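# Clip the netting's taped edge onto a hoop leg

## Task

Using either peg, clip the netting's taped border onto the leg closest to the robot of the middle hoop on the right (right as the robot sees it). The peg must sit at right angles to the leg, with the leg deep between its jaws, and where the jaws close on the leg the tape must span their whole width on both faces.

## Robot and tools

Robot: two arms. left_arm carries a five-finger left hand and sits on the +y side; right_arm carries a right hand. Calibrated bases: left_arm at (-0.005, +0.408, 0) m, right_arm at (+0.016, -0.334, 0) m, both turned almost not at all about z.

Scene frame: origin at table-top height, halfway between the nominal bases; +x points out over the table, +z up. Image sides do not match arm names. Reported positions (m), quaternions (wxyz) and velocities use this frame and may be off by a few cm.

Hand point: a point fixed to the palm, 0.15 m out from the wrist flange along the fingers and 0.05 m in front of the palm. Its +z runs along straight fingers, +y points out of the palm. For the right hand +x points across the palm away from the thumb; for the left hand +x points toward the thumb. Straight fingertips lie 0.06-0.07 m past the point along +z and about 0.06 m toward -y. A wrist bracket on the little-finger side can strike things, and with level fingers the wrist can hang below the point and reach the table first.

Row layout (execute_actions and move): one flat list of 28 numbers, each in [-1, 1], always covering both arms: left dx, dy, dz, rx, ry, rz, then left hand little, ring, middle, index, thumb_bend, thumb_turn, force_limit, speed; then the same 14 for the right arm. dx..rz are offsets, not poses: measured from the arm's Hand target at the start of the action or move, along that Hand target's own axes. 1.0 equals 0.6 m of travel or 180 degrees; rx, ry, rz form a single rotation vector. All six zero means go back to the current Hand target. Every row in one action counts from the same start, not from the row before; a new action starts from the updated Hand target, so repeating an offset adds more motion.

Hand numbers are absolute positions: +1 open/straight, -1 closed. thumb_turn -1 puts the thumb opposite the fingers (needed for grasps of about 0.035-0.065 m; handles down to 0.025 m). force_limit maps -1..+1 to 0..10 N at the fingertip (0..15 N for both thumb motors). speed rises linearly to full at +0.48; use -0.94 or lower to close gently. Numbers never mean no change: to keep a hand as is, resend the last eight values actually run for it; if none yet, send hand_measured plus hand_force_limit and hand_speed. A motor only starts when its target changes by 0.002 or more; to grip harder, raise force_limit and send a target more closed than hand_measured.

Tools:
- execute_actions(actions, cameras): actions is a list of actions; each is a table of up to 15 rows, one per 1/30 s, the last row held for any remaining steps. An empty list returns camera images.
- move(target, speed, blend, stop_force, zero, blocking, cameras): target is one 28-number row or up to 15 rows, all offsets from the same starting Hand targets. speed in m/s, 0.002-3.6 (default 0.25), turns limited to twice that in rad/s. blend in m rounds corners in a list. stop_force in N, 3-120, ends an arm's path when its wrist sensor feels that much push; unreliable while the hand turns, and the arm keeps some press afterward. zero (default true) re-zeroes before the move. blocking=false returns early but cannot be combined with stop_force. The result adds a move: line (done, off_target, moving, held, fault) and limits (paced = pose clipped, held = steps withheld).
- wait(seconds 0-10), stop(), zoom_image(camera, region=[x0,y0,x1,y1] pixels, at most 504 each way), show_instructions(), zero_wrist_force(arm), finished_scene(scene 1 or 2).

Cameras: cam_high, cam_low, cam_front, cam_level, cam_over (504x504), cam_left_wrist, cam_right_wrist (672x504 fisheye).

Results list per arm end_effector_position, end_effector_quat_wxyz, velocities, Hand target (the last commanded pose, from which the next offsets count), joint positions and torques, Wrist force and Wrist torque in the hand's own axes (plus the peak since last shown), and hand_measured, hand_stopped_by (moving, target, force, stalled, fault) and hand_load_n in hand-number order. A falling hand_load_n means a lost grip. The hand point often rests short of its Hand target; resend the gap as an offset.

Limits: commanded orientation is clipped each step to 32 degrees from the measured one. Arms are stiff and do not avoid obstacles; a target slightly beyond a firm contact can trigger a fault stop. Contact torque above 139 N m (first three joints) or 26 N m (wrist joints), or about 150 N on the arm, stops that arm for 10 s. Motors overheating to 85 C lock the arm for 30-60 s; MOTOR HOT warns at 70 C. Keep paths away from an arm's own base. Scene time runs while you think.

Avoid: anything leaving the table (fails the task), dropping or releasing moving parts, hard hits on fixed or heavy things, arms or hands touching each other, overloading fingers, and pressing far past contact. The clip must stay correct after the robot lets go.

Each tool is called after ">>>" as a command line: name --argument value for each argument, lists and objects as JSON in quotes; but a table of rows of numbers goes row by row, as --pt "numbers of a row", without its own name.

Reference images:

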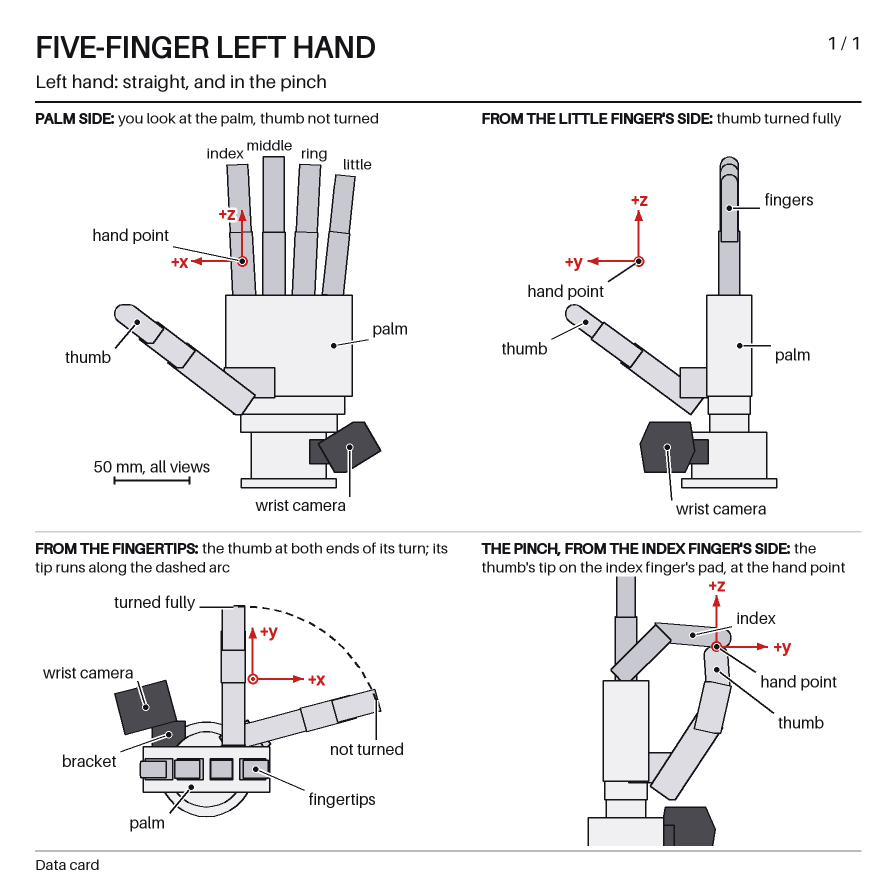

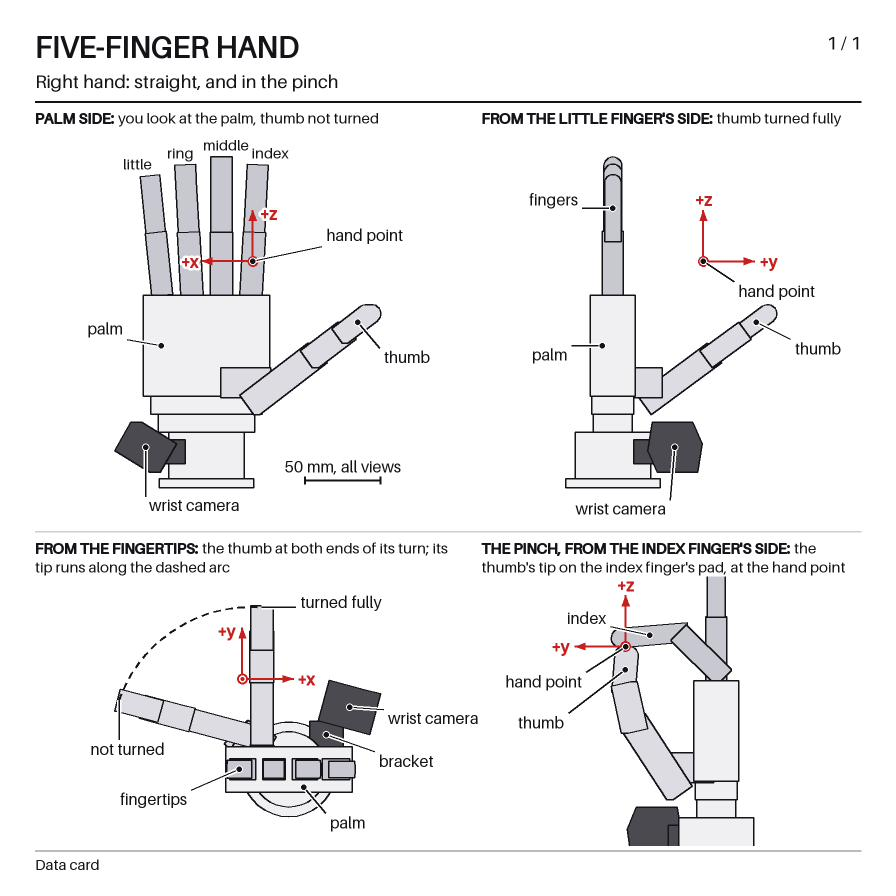

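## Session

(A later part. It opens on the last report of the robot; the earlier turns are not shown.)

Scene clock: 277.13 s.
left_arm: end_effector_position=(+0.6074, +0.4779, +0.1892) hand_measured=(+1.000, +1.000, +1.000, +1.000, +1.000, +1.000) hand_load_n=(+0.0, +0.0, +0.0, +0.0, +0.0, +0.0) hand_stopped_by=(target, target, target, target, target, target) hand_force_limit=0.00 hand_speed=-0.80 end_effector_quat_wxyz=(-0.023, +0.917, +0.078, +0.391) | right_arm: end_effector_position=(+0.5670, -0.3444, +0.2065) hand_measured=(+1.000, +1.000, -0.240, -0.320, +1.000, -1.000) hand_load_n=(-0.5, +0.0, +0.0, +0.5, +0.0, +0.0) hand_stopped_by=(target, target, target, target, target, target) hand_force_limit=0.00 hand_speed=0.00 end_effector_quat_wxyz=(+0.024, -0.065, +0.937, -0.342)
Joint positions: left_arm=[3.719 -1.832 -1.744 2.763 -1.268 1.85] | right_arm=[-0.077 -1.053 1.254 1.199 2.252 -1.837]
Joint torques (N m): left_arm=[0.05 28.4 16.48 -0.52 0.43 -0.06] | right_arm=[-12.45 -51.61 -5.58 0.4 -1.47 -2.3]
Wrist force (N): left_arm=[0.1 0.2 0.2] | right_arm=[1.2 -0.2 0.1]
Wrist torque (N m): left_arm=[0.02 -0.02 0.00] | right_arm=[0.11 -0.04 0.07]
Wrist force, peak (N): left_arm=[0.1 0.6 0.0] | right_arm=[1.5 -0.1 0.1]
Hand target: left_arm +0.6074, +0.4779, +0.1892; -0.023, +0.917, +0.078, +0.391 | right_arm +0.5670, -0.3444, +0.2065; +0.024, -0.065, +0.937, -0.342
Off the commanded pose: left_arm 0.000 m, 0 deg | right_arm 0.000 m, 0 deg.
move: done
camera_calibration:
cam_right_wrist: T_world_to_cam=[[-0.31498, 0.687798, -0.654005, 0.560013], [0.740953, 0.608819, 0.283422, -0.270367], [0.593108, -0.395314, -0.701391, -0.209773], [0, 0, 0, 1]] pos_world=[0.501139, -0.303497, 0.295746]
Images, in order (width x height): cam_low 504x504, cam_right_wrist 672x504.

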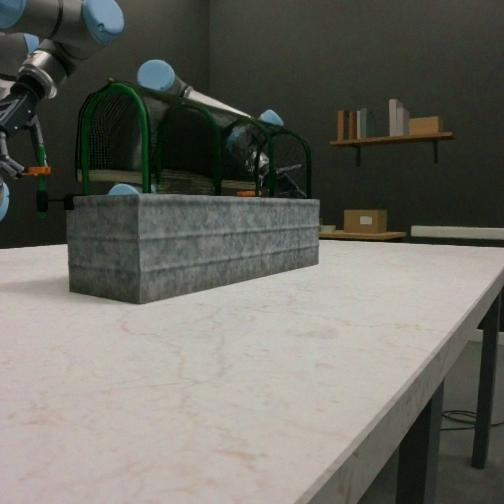

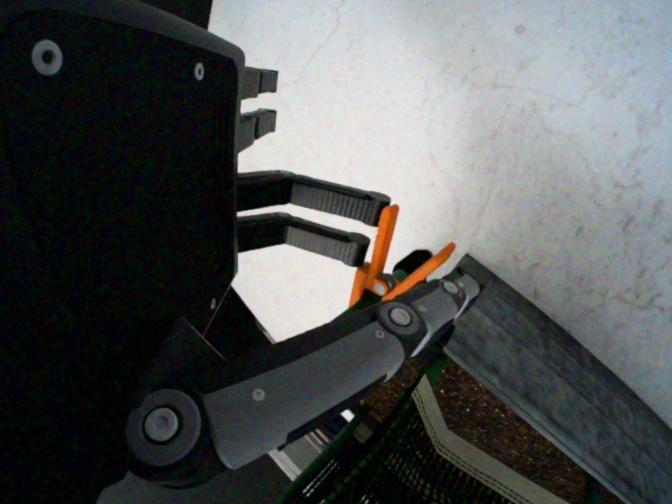

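>>> move --target '[0,0,0,0,0,0,1,1,1,1,1,1,0,-0.8,0,0,0,0,0,0,1,1,-0.36,-0.38,1,-1,-0.8,-0.9]' --cameras '["cam_right_wrist","cam_low"]'

>>> zoom_image --camera "cam_right_wrist" --region '[340, 180, 500, 310]'

>>> zoom_image --camera "cam_low" --region '[5, 145, 65, 205]'

Scene clock: 282.60 s.
left_arm: end_effector_position=(+0.6074, +0.4779, +0.1892) hand_measured=(+1.000, +1.000, +1.000, +1.000, +1.000, +1.000) hand_load_n=(+0.0, -0.5, +0.0, +0.0, +0.0, +0.0) hand_stopped_by=(target, target, target, target, target, target) hand_force_limit=0.00 hand_speed=-0.80 end_effector_quat_wxyz=(-0.023, +0.917, +0.078, +0.391) | right_arm: end_effector_position=(+0.5671, -0.3444, +0.2065) hand_measured=(+1.000, +1.000, -0.304, -0.338, +1.000, -1.000) hand_load_n=(+0.0, +0.0, +3.0, +0.0, +0.5, +1.5) hand_stopped_by=(target, target, force, force, target, target) hand_force_limit=-0.80 hand_speed=-0.90 end_effector_quat_wxyz=(+0.024, -0.065, +0.937, -0.342)
Joint positions: left_arm=[3.719 -1.832 -1.744 2.763 -1.268 1.85] | right_arm=[-0.077 -1.053 1.254 1.199 2.252 -1.837]
Joint torques (N m): left_arm=[-0.33 28.76 16.81 -0.57 0.47 0.04] | right_arm=[-12.01 -51.65 -5.76 1.77 -0.54 -2.44]
Wrist force (N): left_arm=[0.0 0.0 -0.1] | right_arm=[-0.6 0.5 0.4]
Wrist torque (N m): left_arm=[0.01 -0.01 0.00] | right_arm=[0.11 -0.06 0.11]
Wrist force, peak (N): left_arm=[0.1 0.5 -0.3] | right_arm=[2.2 0.1 1.2]
Hand target: left_arm +0.6074, +0.4779, +0.1892; -0.023, +0.917, +0.078, +0.391 | right_arm +0.5670, -0.3444, +0.2065; +0.024, -0.065, +0.937, -0.342
Off the commanded pose: left_arm 0.000 m, 0 deg | right_arm 0.000 m, 0 deg.
move: done
camera_calibration:
cam_right_wrist: T_world_to_cam=[[-0.315085, 0.687719, -0.654037, 0.560051], [0.740733, 0.60903, 0.283544, -0.270228], [0.593327, -0.395126, -0.701312, -0.209849], [0, 0, 0, 1]] pos_world=[0.501139, -0.303497, 0.295746]
Images, in order (width x height): cam_low 504x504, cam_right_wrist 672x504.

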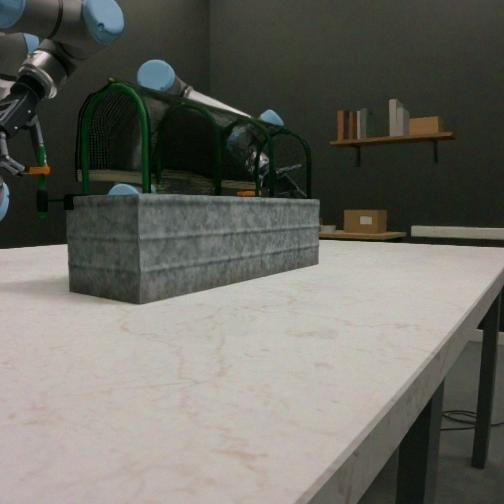

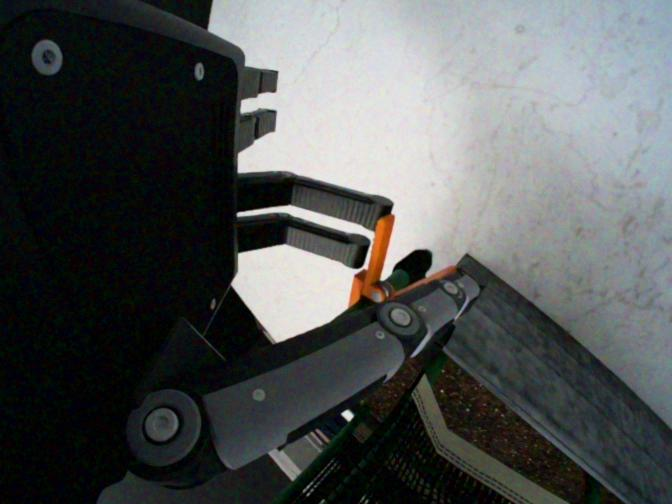

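Scaled by 3.150 from the camera's 672x504 image, which has a finer 960x720 frame.

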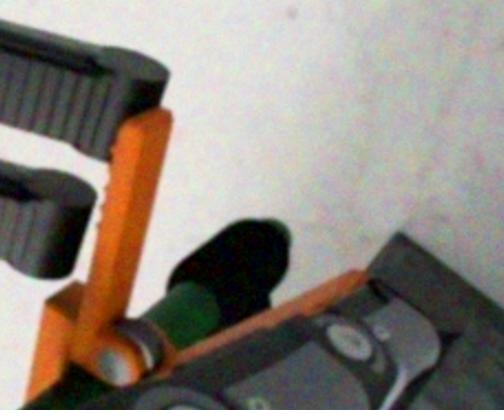

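Scaled by 8.400.

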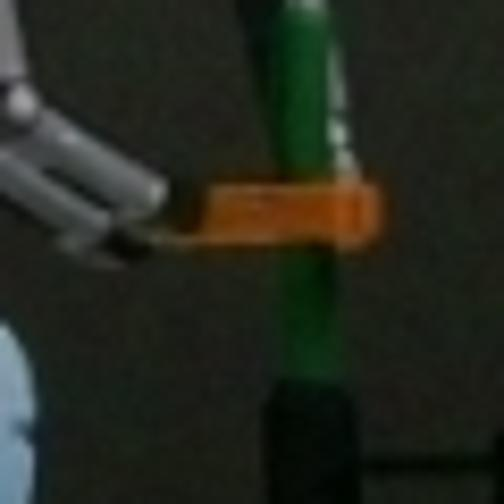

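>>> move --target '[0,0,0,0,0,0,1,1,1,1,1,1,0,-0.8,0,0,0,0,0,0,1,1,-0.36,-0.38,0.7,-1,0.2,-0.85]' --cameras '["cam_right_wrist","cam_low","cam_front"]'

>>> zoom_image --camera "cam_right_wrist" --region '[340, 180, 500, 310]'

>>> zoom_image --camera "cam_low" --region '[5, 145, 65, 205]'

>>> zoom_image --camera "cam_front" --region '[424, 230, 504, 310]'

Scene clock: 308.30 s.
left_arm: end_effector_position=(+0.6074, +0.4779, +0.1892) hand_measured=(+1.000, +1.000, +1.000, +1.000, +1.000, +1.000) hand_load_n=(+0.0, +0.0, +0.0, +0.0, +0.0, +0.0) hand_stopped_by=(target, target, target, target, target, target) hand_force_limit=0.00 hand_speed=-0.80 end_effector_quat_wxyz=(-0.023, +0.917, +0.078, +0.391) | right_arm: end_effector_position=(+0.5670, -0.3444, +0.2065) hand_measured=(+1.000, +1.000, -0.304, -0.338, +0.950, -1.000) hand_load_n=(+0.0, +0.0, +5.5, +0.0, +9.5, -1.5) hand_stopped_by=(target, target, force, force, force, target) hand_force_limit=0.20 hand_speed=-0.85 end_effector_quat_wxyz=(+0.024, -0.065, +0.937, -0.342)
Joint positions: left_arm=[3.719 -1.832 -1.744 2.763 -1.268 1.85] | right_arm=[-0.077 -1.053 1.254 1.199 2.252 -1.837]
Joint torques (N m): left_arm=[-0.22 28.81 17.27 -0.64 0.31 -0.12] | right_arm=[-10.51 -51.21 -7.29 3.47 3.22 -2.45]
Wrist force (N): left_arm=[-0.2 0.1 -0.3] | right_arm=[0.9 2.6 -1.8]
Wrist torque (N m): left_arm=[0.03 0.02 -0.01] | right_arm=[0.17 -0.11 0.07]
Wrist force, peak (N): left_arm=[0.1 0.5 0.0] | right_arm=[0.9 2.6 -1.8]
Hand target: left_arm +0.6074, +0.4779, +0.1892; -0.023, +0.917, +0.078, +0.391 | right_arm +0.5670, -0.3444, +0.2065; +0.024, -0.065, +0.937, -0.342
Off the commanded pose: left_arm 0.000 m, 0 deg | right_arm 0.000 m, 0 deg.
move: done
camera_calibration:
cam_right_wrist: T_world_to_cam=[[-0.315195, 0.687714, -0.653989, 0.560091], [0.740771, 0.609039, 0.283426, -0.27021], [0.593221, -0.395122, -0.701405, -0.209767], [0, 0, 0, 1]] pos_world=[0.50114, -0.303497, 0.295746]
Images, in order (width x height): cam_low 504x504, cam_front 504x504, cam_right_wrist 672x504.

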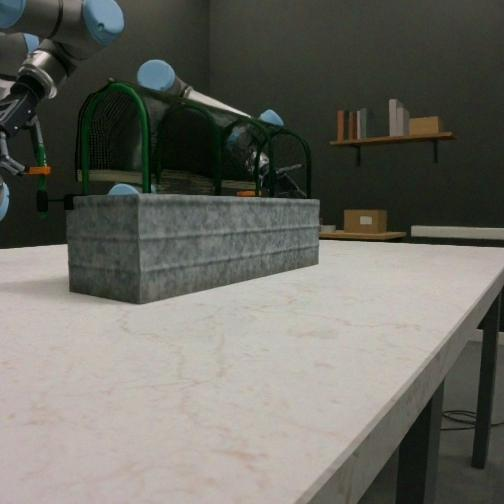

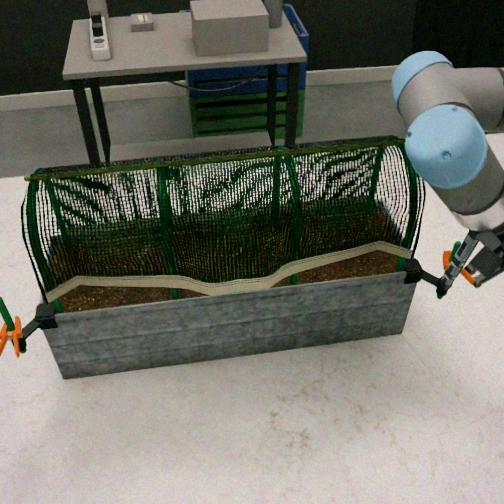

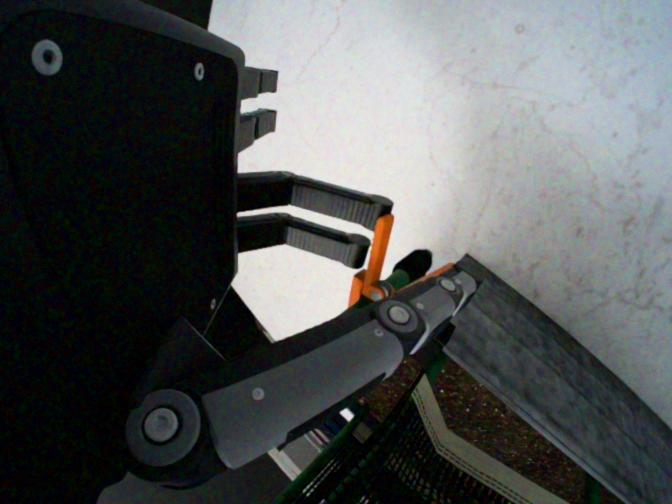

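Scaled by 3.150 from the camera's 672x504 image, which has a finer 960x720 frame.

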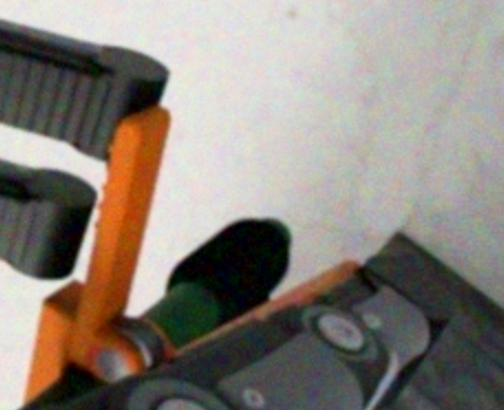

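Scaled by 8.400.

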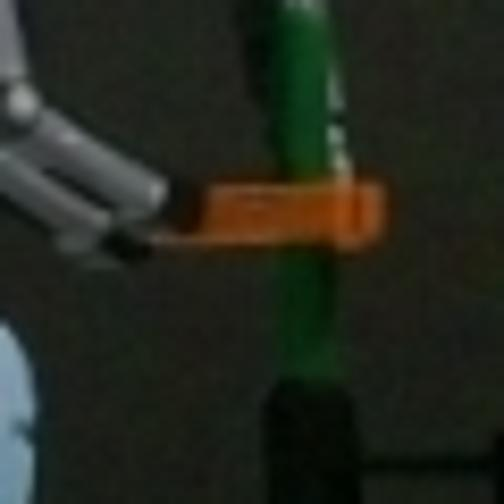

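Scaled by 6.300.

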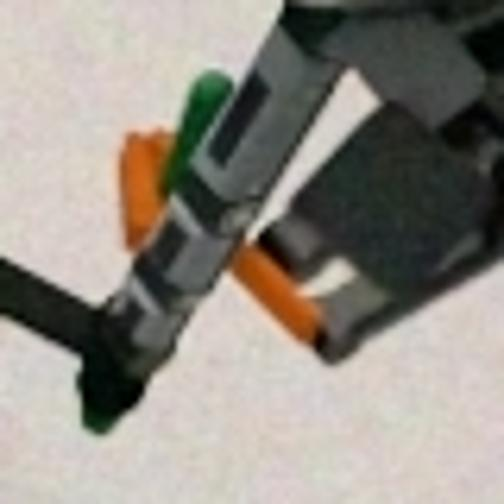

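>>> move --target '[0,0,0,0,0,0,1,1,1,1,1,1,0,-0.8,0,0,0,0,0,0,1,1,-0.36,-0.38,0.65,-1,0.7,-0.85]' --cameras '["cam_right_wrist","cam_low","cam_front"]'

>>> zoom_image --camera "cam_right_wrist" --region '[340, 180, 500, 310]'

>>> zoom_image --camera "cam_front" --region '[424, 230, 504, 310]'

Scene clock: 313.80 s.
left_arm: end_effector_position=(+0.6074, +0.4779, +0.1892) hand_measured=(+1.000, +1.000, +1.000, +1.000, +1.000, +1.000) hand_load_n=(+0.0, +0.0, +0.0, +0.0, +0.0, +0.0) hand_stopped_by=(target, target, target, target, target, target) hand_force_limit=0.00 hand_speed=-0.80 end_effector_quat_wxyz=(-0.023, +0.917, +0.078, +0.391) | right_arm: end_effector_position=(+0.5670, -0.3444, +0.2065) hand_measured=(+1.000, +1.000, -0.304, -0.338, +0.922, -1.000) hand_load_n=(+0.0, +0.0, +6.5, +0.0, +13.0, -4.5) hand_stopped_by=(target, target, force, force, force, target) hand_force_limit=0.70 hand_speed=-0.85 end_effector_quat_wxyz=(+0.024, -0.065, +0.937, -0.342)
Joint positions: left_arm=[3.719 -1.832 -1.744 2.763 -1.268 1.85] | right_arm=[-0.077 -1.053 1.254 1.199 2.252 -1.837]
Joint torques (N m): left_arm=[-0.46 28.8 16.57 -0.36 0.33 -0.15] | right_arm=[-9.46 -48.32 -9.03 0.79 3.16 -1.52]
Wrist force (N): left_arm=[0.0 0.1 -0.2] | right_arm=[2.5 3.7 -2.9]
Wrist torque (N m): left_arm=[0.03 0.00 0.00] | right_arm=[0.17 -0.14 0.01]
Wrist force, peak (N): left_arm=[0.2 0.5 0.2] | right_arm=[2.8 3.8 -3.1]
Hand target: left_arm +0.6074, +0.4779, +0.1892; -0.023, +0.917, +0.078, +0.391 | right_arm +0.5670, -0.3444, +0.2065; +0.024, -0.065, +0.937, -0.342
Off the commanded pose: left_arm 0.000 m, 0 deg | right_arm 0.000 m, 0 deg.
move: done
camera_calibration:
cam_right_wrist: T_world_to_cam=[[-0.315195, 0.687714, -0.653989, 0.560091], [0.740771, 0.609039, 0.283426, -0.27021], [0.593221, -0.395122, -0.701405, -0.209767], [0, 0, 0, 1]] pos_world=[0.50114, -0.303497, 0.295746]
Images, in order (width x height): cam_low 504x504, cam_front 504x504, cam_right_wrist 672x504.

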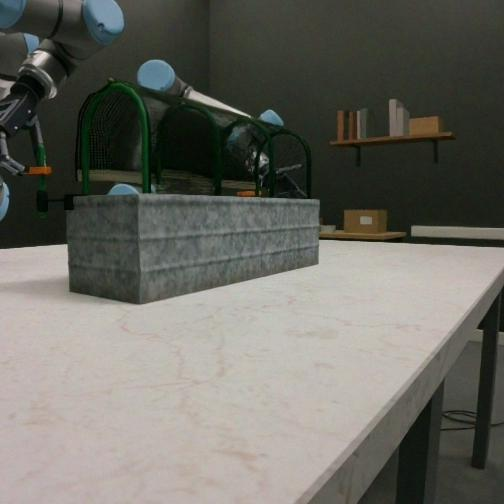

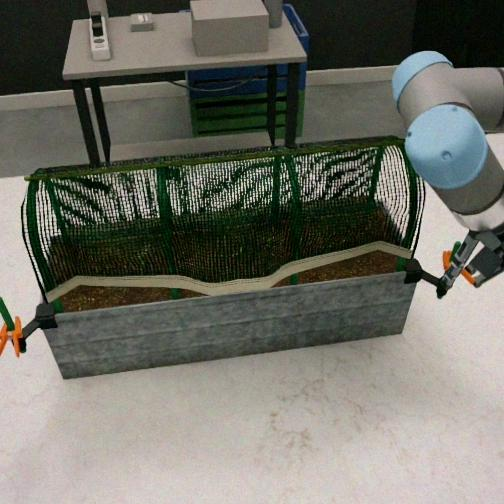

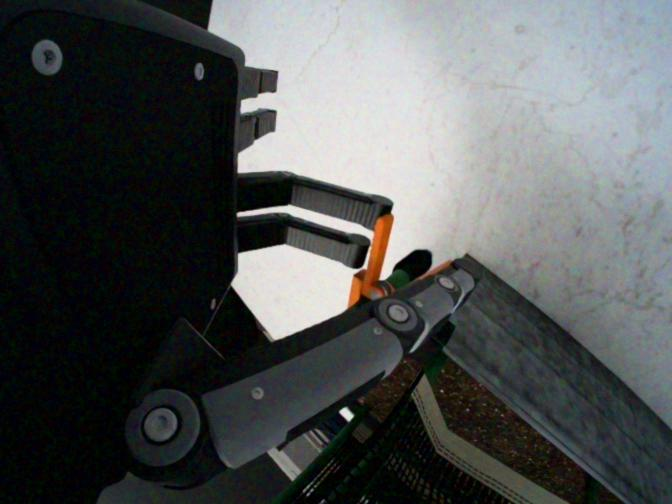

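Scaled by 3.150 from the camera's 672x504 image, which has a finer 960x720 frame.

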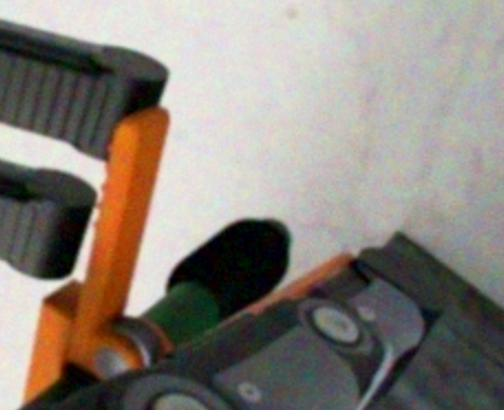

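Scaled by 6.300.

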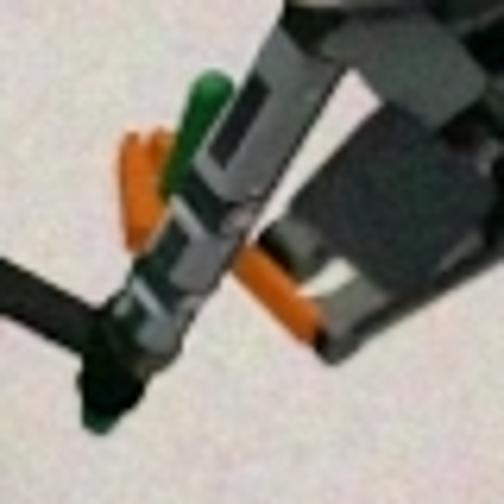

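>>> move --target '[0,0,0,0,0,0,1,1,1,1,1,1,0,-0.8,0,0,0,0,0,0,1,1,-0.36,-0.38,0.5,-1,1.0,-0.8]' --cameras '["cam_right_wrist","cam_low","cam_front"]'

>>> zoom_image --camera "cam_right_wrist" --region '[340, 180, 500, 310]'

>>> zoom_image --camera "cam_front" --region '[424, 230, 504, 310]'

Scene clock: 326.00 s.
left_arm: end_effector_position=(+0.6074, +0.4779, +0.1892) hand_measured=(+1.000, +1.000, +1.000, +1.000, +1.000, +1.000) hand_load_n=(+0.0, +0.0, +0.0, +0.0, +0.0, +0.0) hand_stopped_by=(target, target, target, target, target, target) hand_force_limit=0.00 hand_speed=-0.80 end_effector_quat_wxyz=(-0.023, +0.917, +0.078, +0.391) | right_arm: end_effector_position=(+0.5670, -0.3444, +0.2065) hand_measured=(+1.000, +1.000, -0.304, -0.338, +0.902, -1.000) hand_load_n=(+0.0, +0.0, +7.0, +0.0, +15.0, -6.5) hand_stopped_by=(target, target, force, force, force, target) hand_force_limit=1.00 hand_speed=-0.80 end_effector_quat_wxyz=(+0.024, -0.065, +0.937, -0.342)
Joint positions: left_arm=[3.719 -1.832 -1.744 2.763 -1.268 1.85] | right_arm=[-0.077 -1.053 1.254 1.199 2.252 -1.837]
Joint torques (N m): left_arm=[-0.63 28.53 16.97 -0.39 0.39 -0.22] | right_arm=[-9.08 -46.88 -10.61 0.78 3.2 -0.71]
Wrist force (N): left_arm=[0.1 0.0 -0.2] | right_arm=[4.0 4.6 -3.6]
Wrist torque (N m): left_arm=[0.01 -0.03 0.01] | right_arm=[0.21 -0.18 -0.01]
Wrist force, peak (N): left_arm=[-0.1 0.3 -0.6] | right_arm=[4.2 4.6 -4.1]
Hand target: left_arm +0.6074, +0.4779, +0.1892; -0.023, +0.917, +0.078, +0.391 | right_arm +0.5670, -0.3444, +0.2065; +0.024, -0.065, +0.937, -0.342
Off the commanded pose: left_arm 0.000 m, 0 deg | right_arm 0.000 m, 0 deg.
move: done
camera_calibration:
cam_right_wrist: T_world_to_cam=[[-0.315195, 0.687714, -0.653989, 0.560091], [0.740771, 0.609039, 0.283426, -0.27021], [0.593221, -0.395122, -0.701405, -0.209767], [0, 0, 0, 1]] pos_world=[0.50114, -0.303497, 0.295746]
Images, in order (width x height): cam_low 504x504, cam_front 504x504, cam_right_wrist 672x504.

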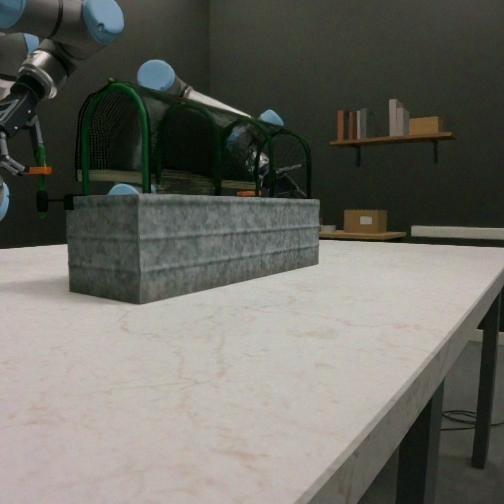

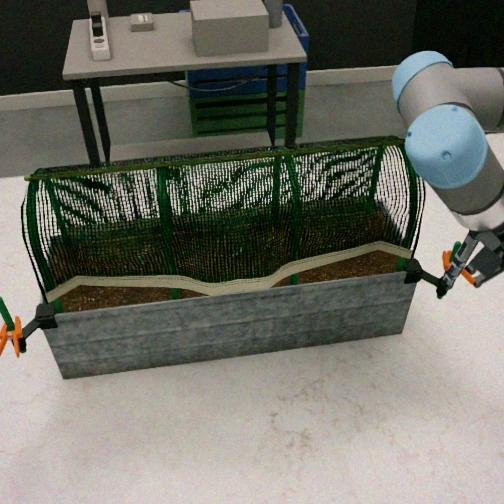

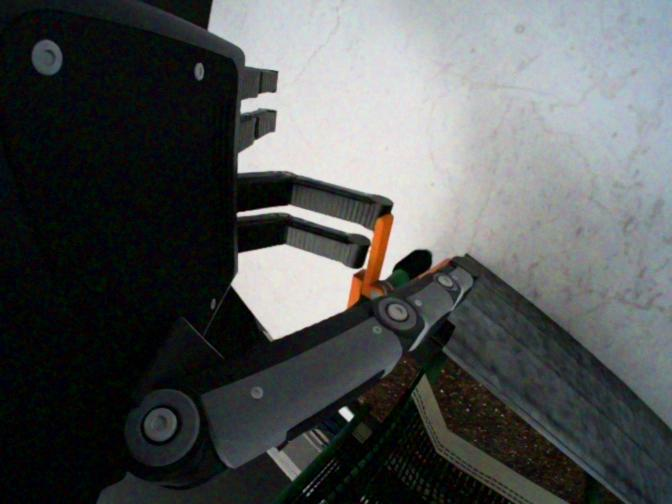

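Scaled by 3.150 from the camera's 672x504 image, which has a finer 960x720 frame.

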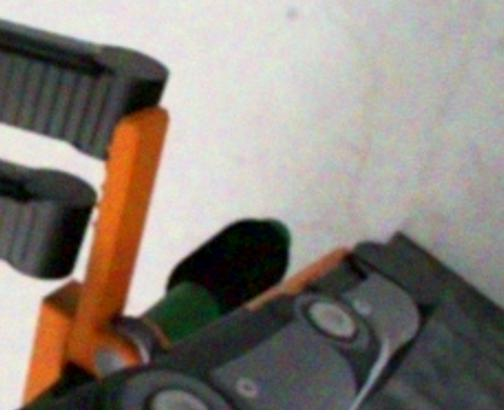

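Scaled by 6.300.

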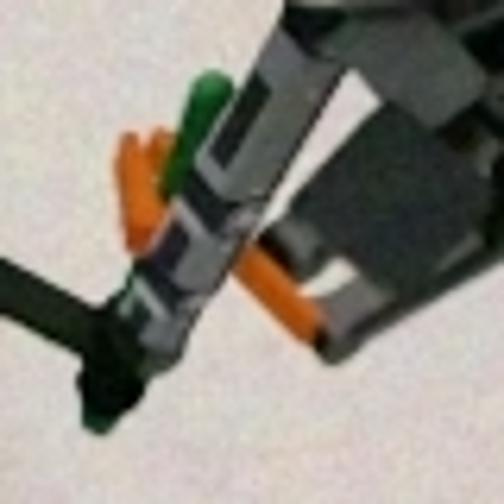

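>>> wait --seconds 0 --cameras '["cam_high","cam_low","cam_over"]'

>>> zoom_image --camera "cam_high" --region '[50, 170, 110, 230]'

>>> zoom_image --camera "cam_low" --region '[15, 150, 65, 200]'

>>> zoom_image --camera "cam_over" --region '[280, 220, 420, 360]'

Scene clock: 369.70 s.
left_arm: end_effector_position=(+0.6074, +0.4779, +0.1892) hand_measured=(+1.000, +1.000, +1.000, +1.000, +1.000, +1.000) hand_load_n=(+0.0, +0.0, +0.0, +0.0, +0.0, +0.0) hand_stopped_by=(target, target, target, target, target, target) hand_force_limit=0.00 hand_speed=-0.80 end_effector_quat_wxyz=(-0.023, +0.917, +0.078, +0.391) | right_arm: end_effector_position=(+0.5670, -0.3444, +0.2065) hand_measured=(+1.000, +1.000, -0.304, -0.338, +0.902, -1.000) hand_load_n=(+0.0, +0.0, +7.5, +0.0, +15.0, -6.5) hand_stopped_by=(target, target, force, force, force, target) hand_force_limit=1.00 hand_speed=-0.80 end_effector_quat_wxyz=(+0.024, -0.065, +0.937, -0.342)
Joint positions: left_arm=[3.719 -1.832 -1.744 2.763 -1.268 1.85] | right_arm=[-0.077 -1.053 1.254 1.199 2.252 -1.837]
Joint torques (N m): left_arm=[0.29 28.87 16.6 -0.29 0.41 -0.12] | right_arm=[-7.56 -45.52 -11.75 0.79 3.27 -0.14]
Wrist force (N): left_arm=[-0.1 0.2 0.0] | right_arm=[3.9 4.6 -3.7]
Wrist torque (N m): left_arm=[0.03 0.01 0.00] | right_arm=[0.22 -0.17 -0.03]
Wrist force, peak (N): left_arm=[0.0 0.3 -0.5] | right_arm=[4.2 4.6 -3.7]
Hand target: left_arm +0.6074, +0.4779, +0.1892; -0.023, +0.917, +0.078, +0.391 | right_arm +0.5670, -0.3444, +0.2065; +0.024, -0.065, +0.937, -0.342
Off the commanded pose: left_arm 0.000 m, 0 deg | right_arm 0.000 m, 0 deg.
Images, in order (width x height): cam_high 504x504, cam_low 504x504, cam_over 504x504.

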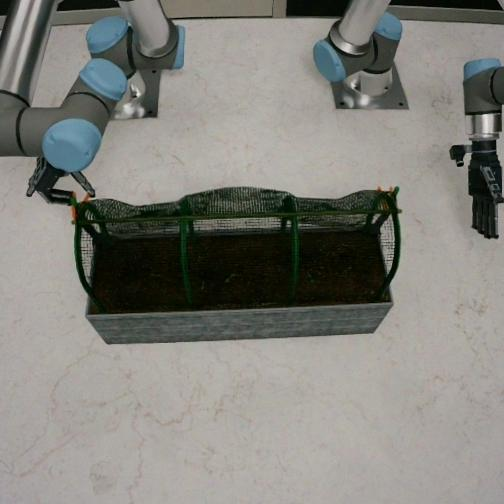

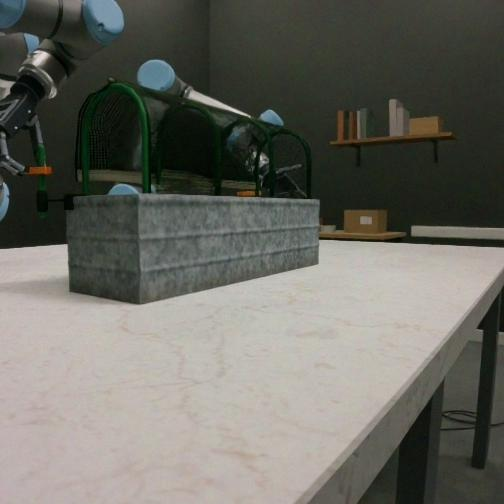

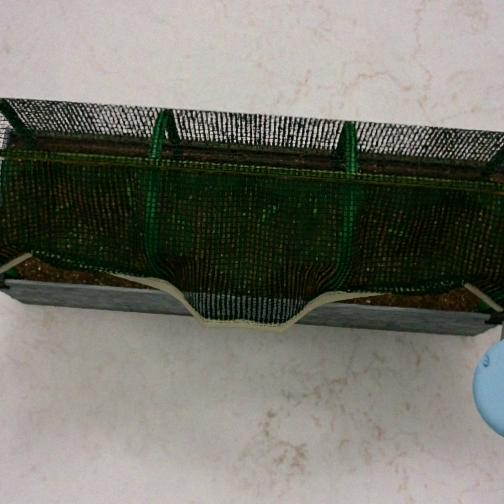

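Scaled by 8.400.

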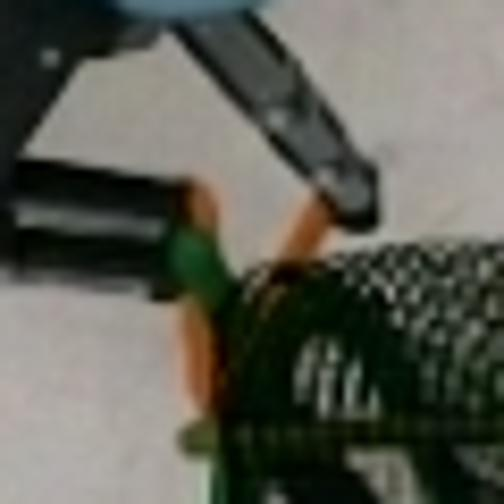

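Scaled by 10.080.

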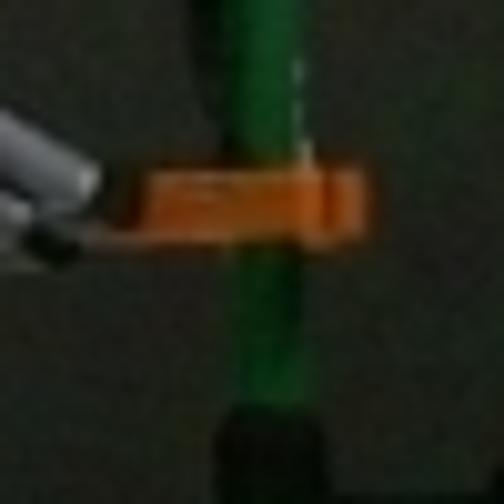

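Scaled by 3.600.

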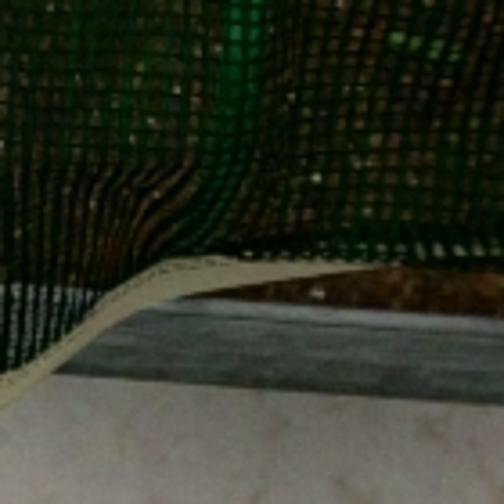

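>>> move --target '[0,0,0,0,0,0,1,1,1,1,1,1,0,-0.8,0,0,0,0,0,0,1,1,-0.5,-0.5,0.5,-1,1.0,-0.8]' --cameras '["cam_right_wrist","cam_low","cam_front"]'

>>> zoom_image --camera "cam_right_wrist" --region '[340, 180, 500, 310]'

>>> zoom_image --camera "cam_front" --region '[424, 230, 504, 310]'

>>> zoom_image --camera "cam_low" --region '[15, 150, 65, 200]'

Scene clock: 374.80 s.
left_arm: end_effector_position=(+0.6074, +0.4779, +0.1892) hand_measured=(+1.000, +1.000, +1.000, +1.000, +1.000, +1.000) hand_load_n=(+0.0, +0.0, +0.0, +0.0, +0.0, +0.0) hand_stopped_by=(target, target, target, target, target, target) hand_force_limit=0.00 hand_speed=-0.80 end_effector_quat_wxyz=(-0.023, +0.917, +0.078, +0.391) | right_arm: end_effector_position=(+0.5670, -0.3444, +0.2065) hand_measured=(+1.000, +1.000, -0.336, -0.500, +0.902, -1.000) hand_load_n=(+0.0, +0.0, +9.5, +0.0, +16.5, -5.5) hand_stopped_by=(target, target, force, target, force, target) hand_force_limit=1.00 hand_speed=-0.80 end_effector_quat_wxyz=(+0.024, -0.065, +0.937, -0.342)
Joint positions: left_arm=[3.719 -1.832 -1.744 2.763 -1.268 1.85] | right_arm=[-0.077 -1.053 1.254 1.199 2.252 -1.837]
Joint torques (N m): left_arm=[0.02 29.18 16.75 -0.32 0.4 -0.24] | right_arm=[-7.13 -42.76 -14.02 0.77 3.15 0.6]
Wrist force (N): left_arm=[0.0 0.2 -0.1] | right_arm=[6.4 3.6 -2.2]
Wrist torque (N m): left_arm=[0.04 0.00 0.00] | right_arm=[0.15 -0.21 -0.06]
Wrist force, peak (N): left_arm=[0.1 0.4 -0.5] | right_arm=[6.3 3.6 -2.6]
Hand target: left_arm +0.6074, +0.4779, +0.1892; -0.023, +0.917, +0.078, +0.391 | right_arm +0.5670, -0.3444, +0.2065; +0.024, -0.065, +0.937, -0.342
Off the commanded pose: left_arm 0.000 m, 0 deg | right_arm 0.000 m, 0 deg.
move: done
camera_calibration:
cam_right_wrist: T_world_to_cam=[[-0.315195, 0.687714, -0.653989, 0.560091], [0.740771, 0.609039, 0.283426, -0.27021], [0.593221, -0.395122, -0.701405, -0.209767], [0, 0, 0, 1]] pos_world=[0.50114, -0.303497, 0.295746]
Images, in order (width x height): cam_low 504x504, cam_front 504x504, cam_right_wrist 672x504.

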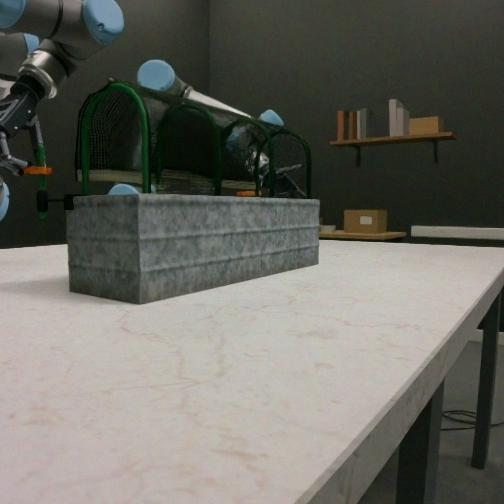

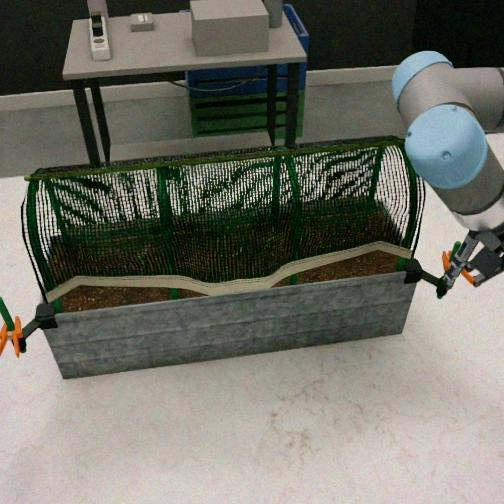

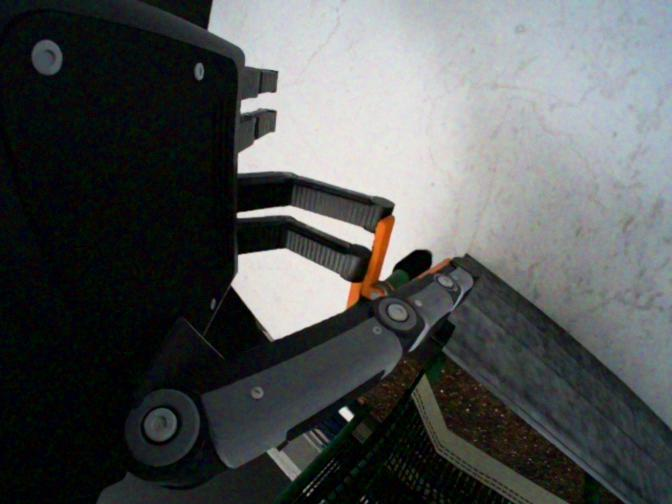

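Scaled by 3.150 from the camera's 672x504 image, which has a finer 960x720 frame.

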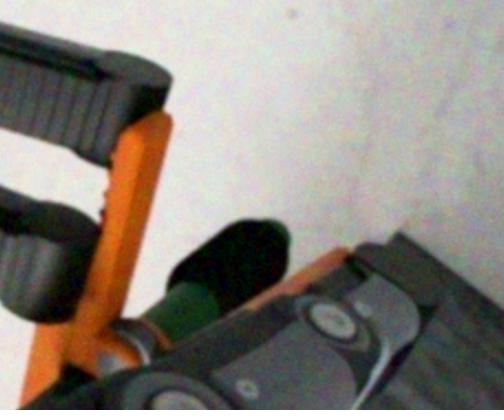

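Scaled by 6.300.

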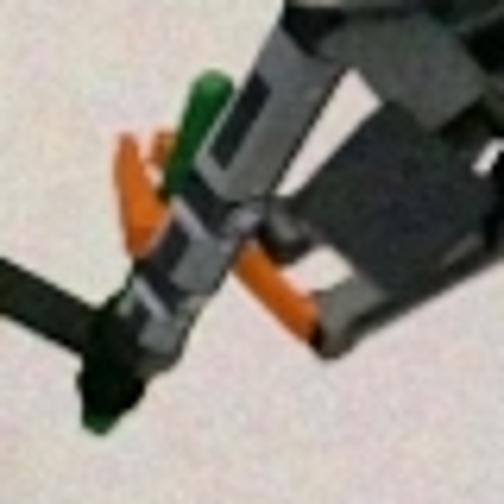

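Scaled by 10.080.

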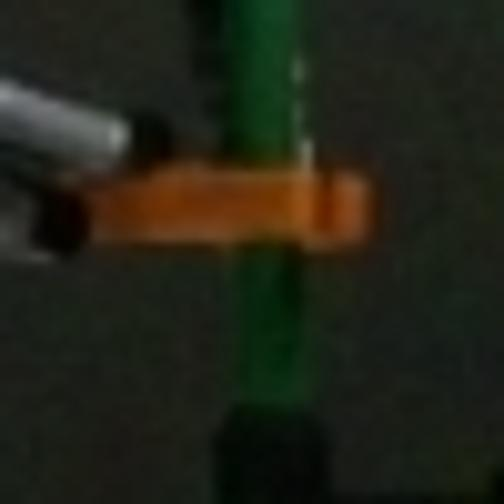

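>>> move --pt "0 0 0 0 0 0 1 1 1 1 1 1 0 -0.8 0 0 0 0 0 0 1 1 -0.5 -0.5 1 -1 1.0 -0.7" --pt "0 0 0 0 0 0 1 1 1 1 1 1 0 -0.8 0 0 0 0 0 0 1 1 -0.25 -0.3 1 -1 0 -0.7" --pt "0 0 0 0 0 0 1 1 1 1 1 1 0 -0.8 0 -0.0138 0.0116 0 0 0 1 1 -0.2 -0.2 1 -1 0 -0.5" --speed 0.05 --cameras '["cam_right_wrist","cam_low","cam_front"]'

>>> zoom_image --camera "cam_right_wrist" --region '[340, 180, 500, 310]'

>>> zoom_image --camera "cam_front" --region '[424, 230, 504, 310]'

Scene clock: 416.83 s.
left_arm: end_effector_position=(+0.6074, +0.4779, +0.1892) hand_measured=(+1.000, +1.000, +1.000, +1.000, +1.000, +1.000) hand_load_n=(+0.0, +0.0, +0.0, +0.0, +0.0, +0.0) hand_stopped_by=(target, target, target, target, target, target) hand_force_limit=0.00 hand_speed=-0.80 end_effector_quat_wxyz=(-0.023, +0.917, +0.078, +0.391) | right_arm: end_effector_position=(+0.5685, -0.3551, +0.2065) hand_measured=(+1.000, +1.000, -0.200, -0.200, +1.000, -1.000) hand_load_n=(+0.0, +0.0, +0.0, +0.0, +0.0, -1.0) hand_stopped_by=(target, target, target, target, target, target) hand_force_limit=0.00 hand_speed=-0.50 end_effector_quat_wxyz=(+0.024, -0.065, +0.937, -0.342)
Joint positions: left_arm=[3.719 -1.832 -1.744 2.763 -1.268 1.85] | right_arm=[-0.099 -1.056 1.254 1.185 2.248 -1.864]
Joint torques (N m): left_arm=[0.15 29.35 16.37 -0.21 0.55 -0.25] | right_arm=[-13.85 -50.82 -14.2 0.32 -0.88 -2.37]
Wrist force (N): left_arm=[-0.2 0.2 -0.1] | right_arm=[1.5 1.7 -1.3]
Wrist torque (N m): left_arm=[0.03 0.02 -0.01] | right_arm=[0.15 -0.09 0.09]
Wrist force, peak (N): left_arm=[0.2 0.5 0.1] | right_arm=[6.8 3.7 -2.2]
Hand target: left_arm +0.6074, +0.4779, +0.1892; -0.023, +0.917, +0.078, +0.391 | right_arm +0.5685, -0.3551, +0.2065; +0.024, -0.065, +0.937, -0.342
Off the commanded pose: left_arm 0.000 m, 0 deg | right_arm 0.000 m, 0 deg.
move: done
camera_calibration:
cam_right_wrist: T_world_to_cam=[[-0.315143, 0.687757, -0.653969, 0.567972], [0.740793, 0.608991, 0.283471, -0.264783], [0.59322, -0.395122, -0.701405, -0.214924], [0, 0, 0, 1]] pos_world=[0.50264, -0.314297, 0.295746]
Images, in order (width x height): cam_low 504x504, cam_front 504x504, cam_right_wrist 672x504.

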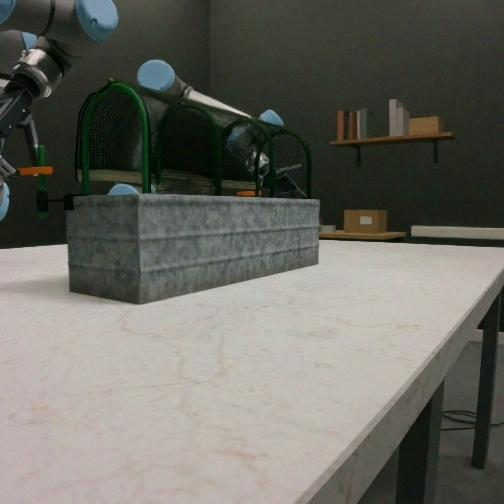

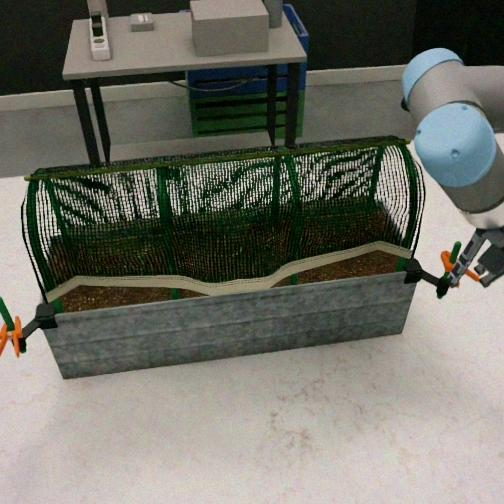

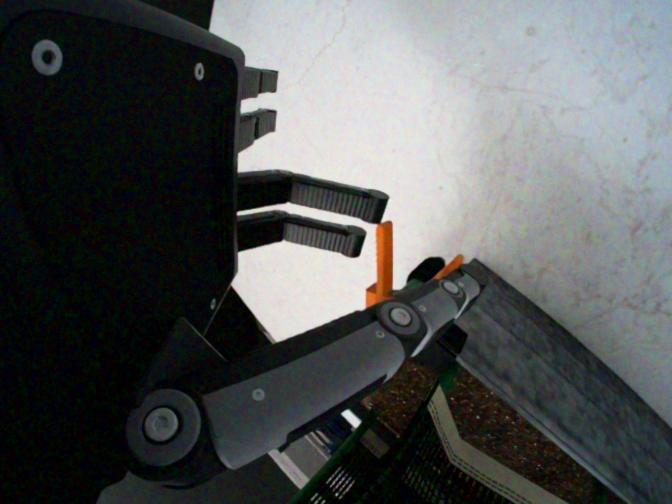

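Scaled by 3.150 from the camera's 672x504 image, which has a finer 960x720 frame.

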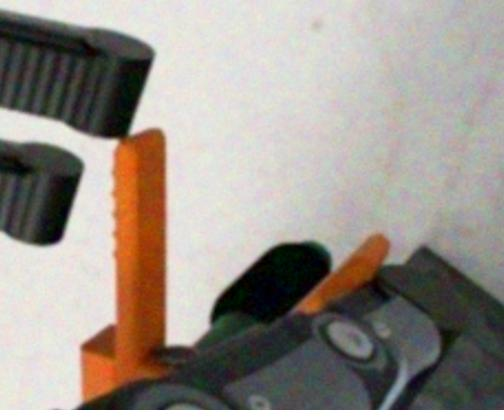

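Scaled by 6.300.

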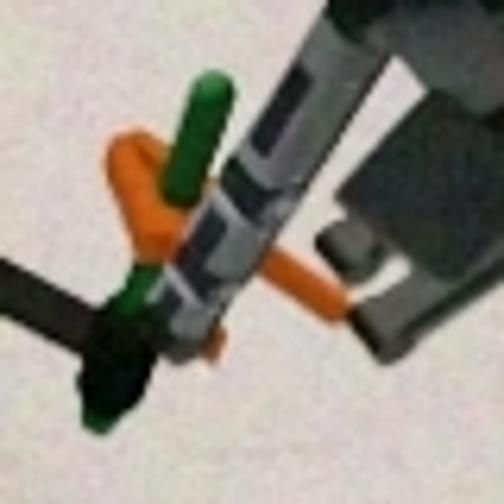

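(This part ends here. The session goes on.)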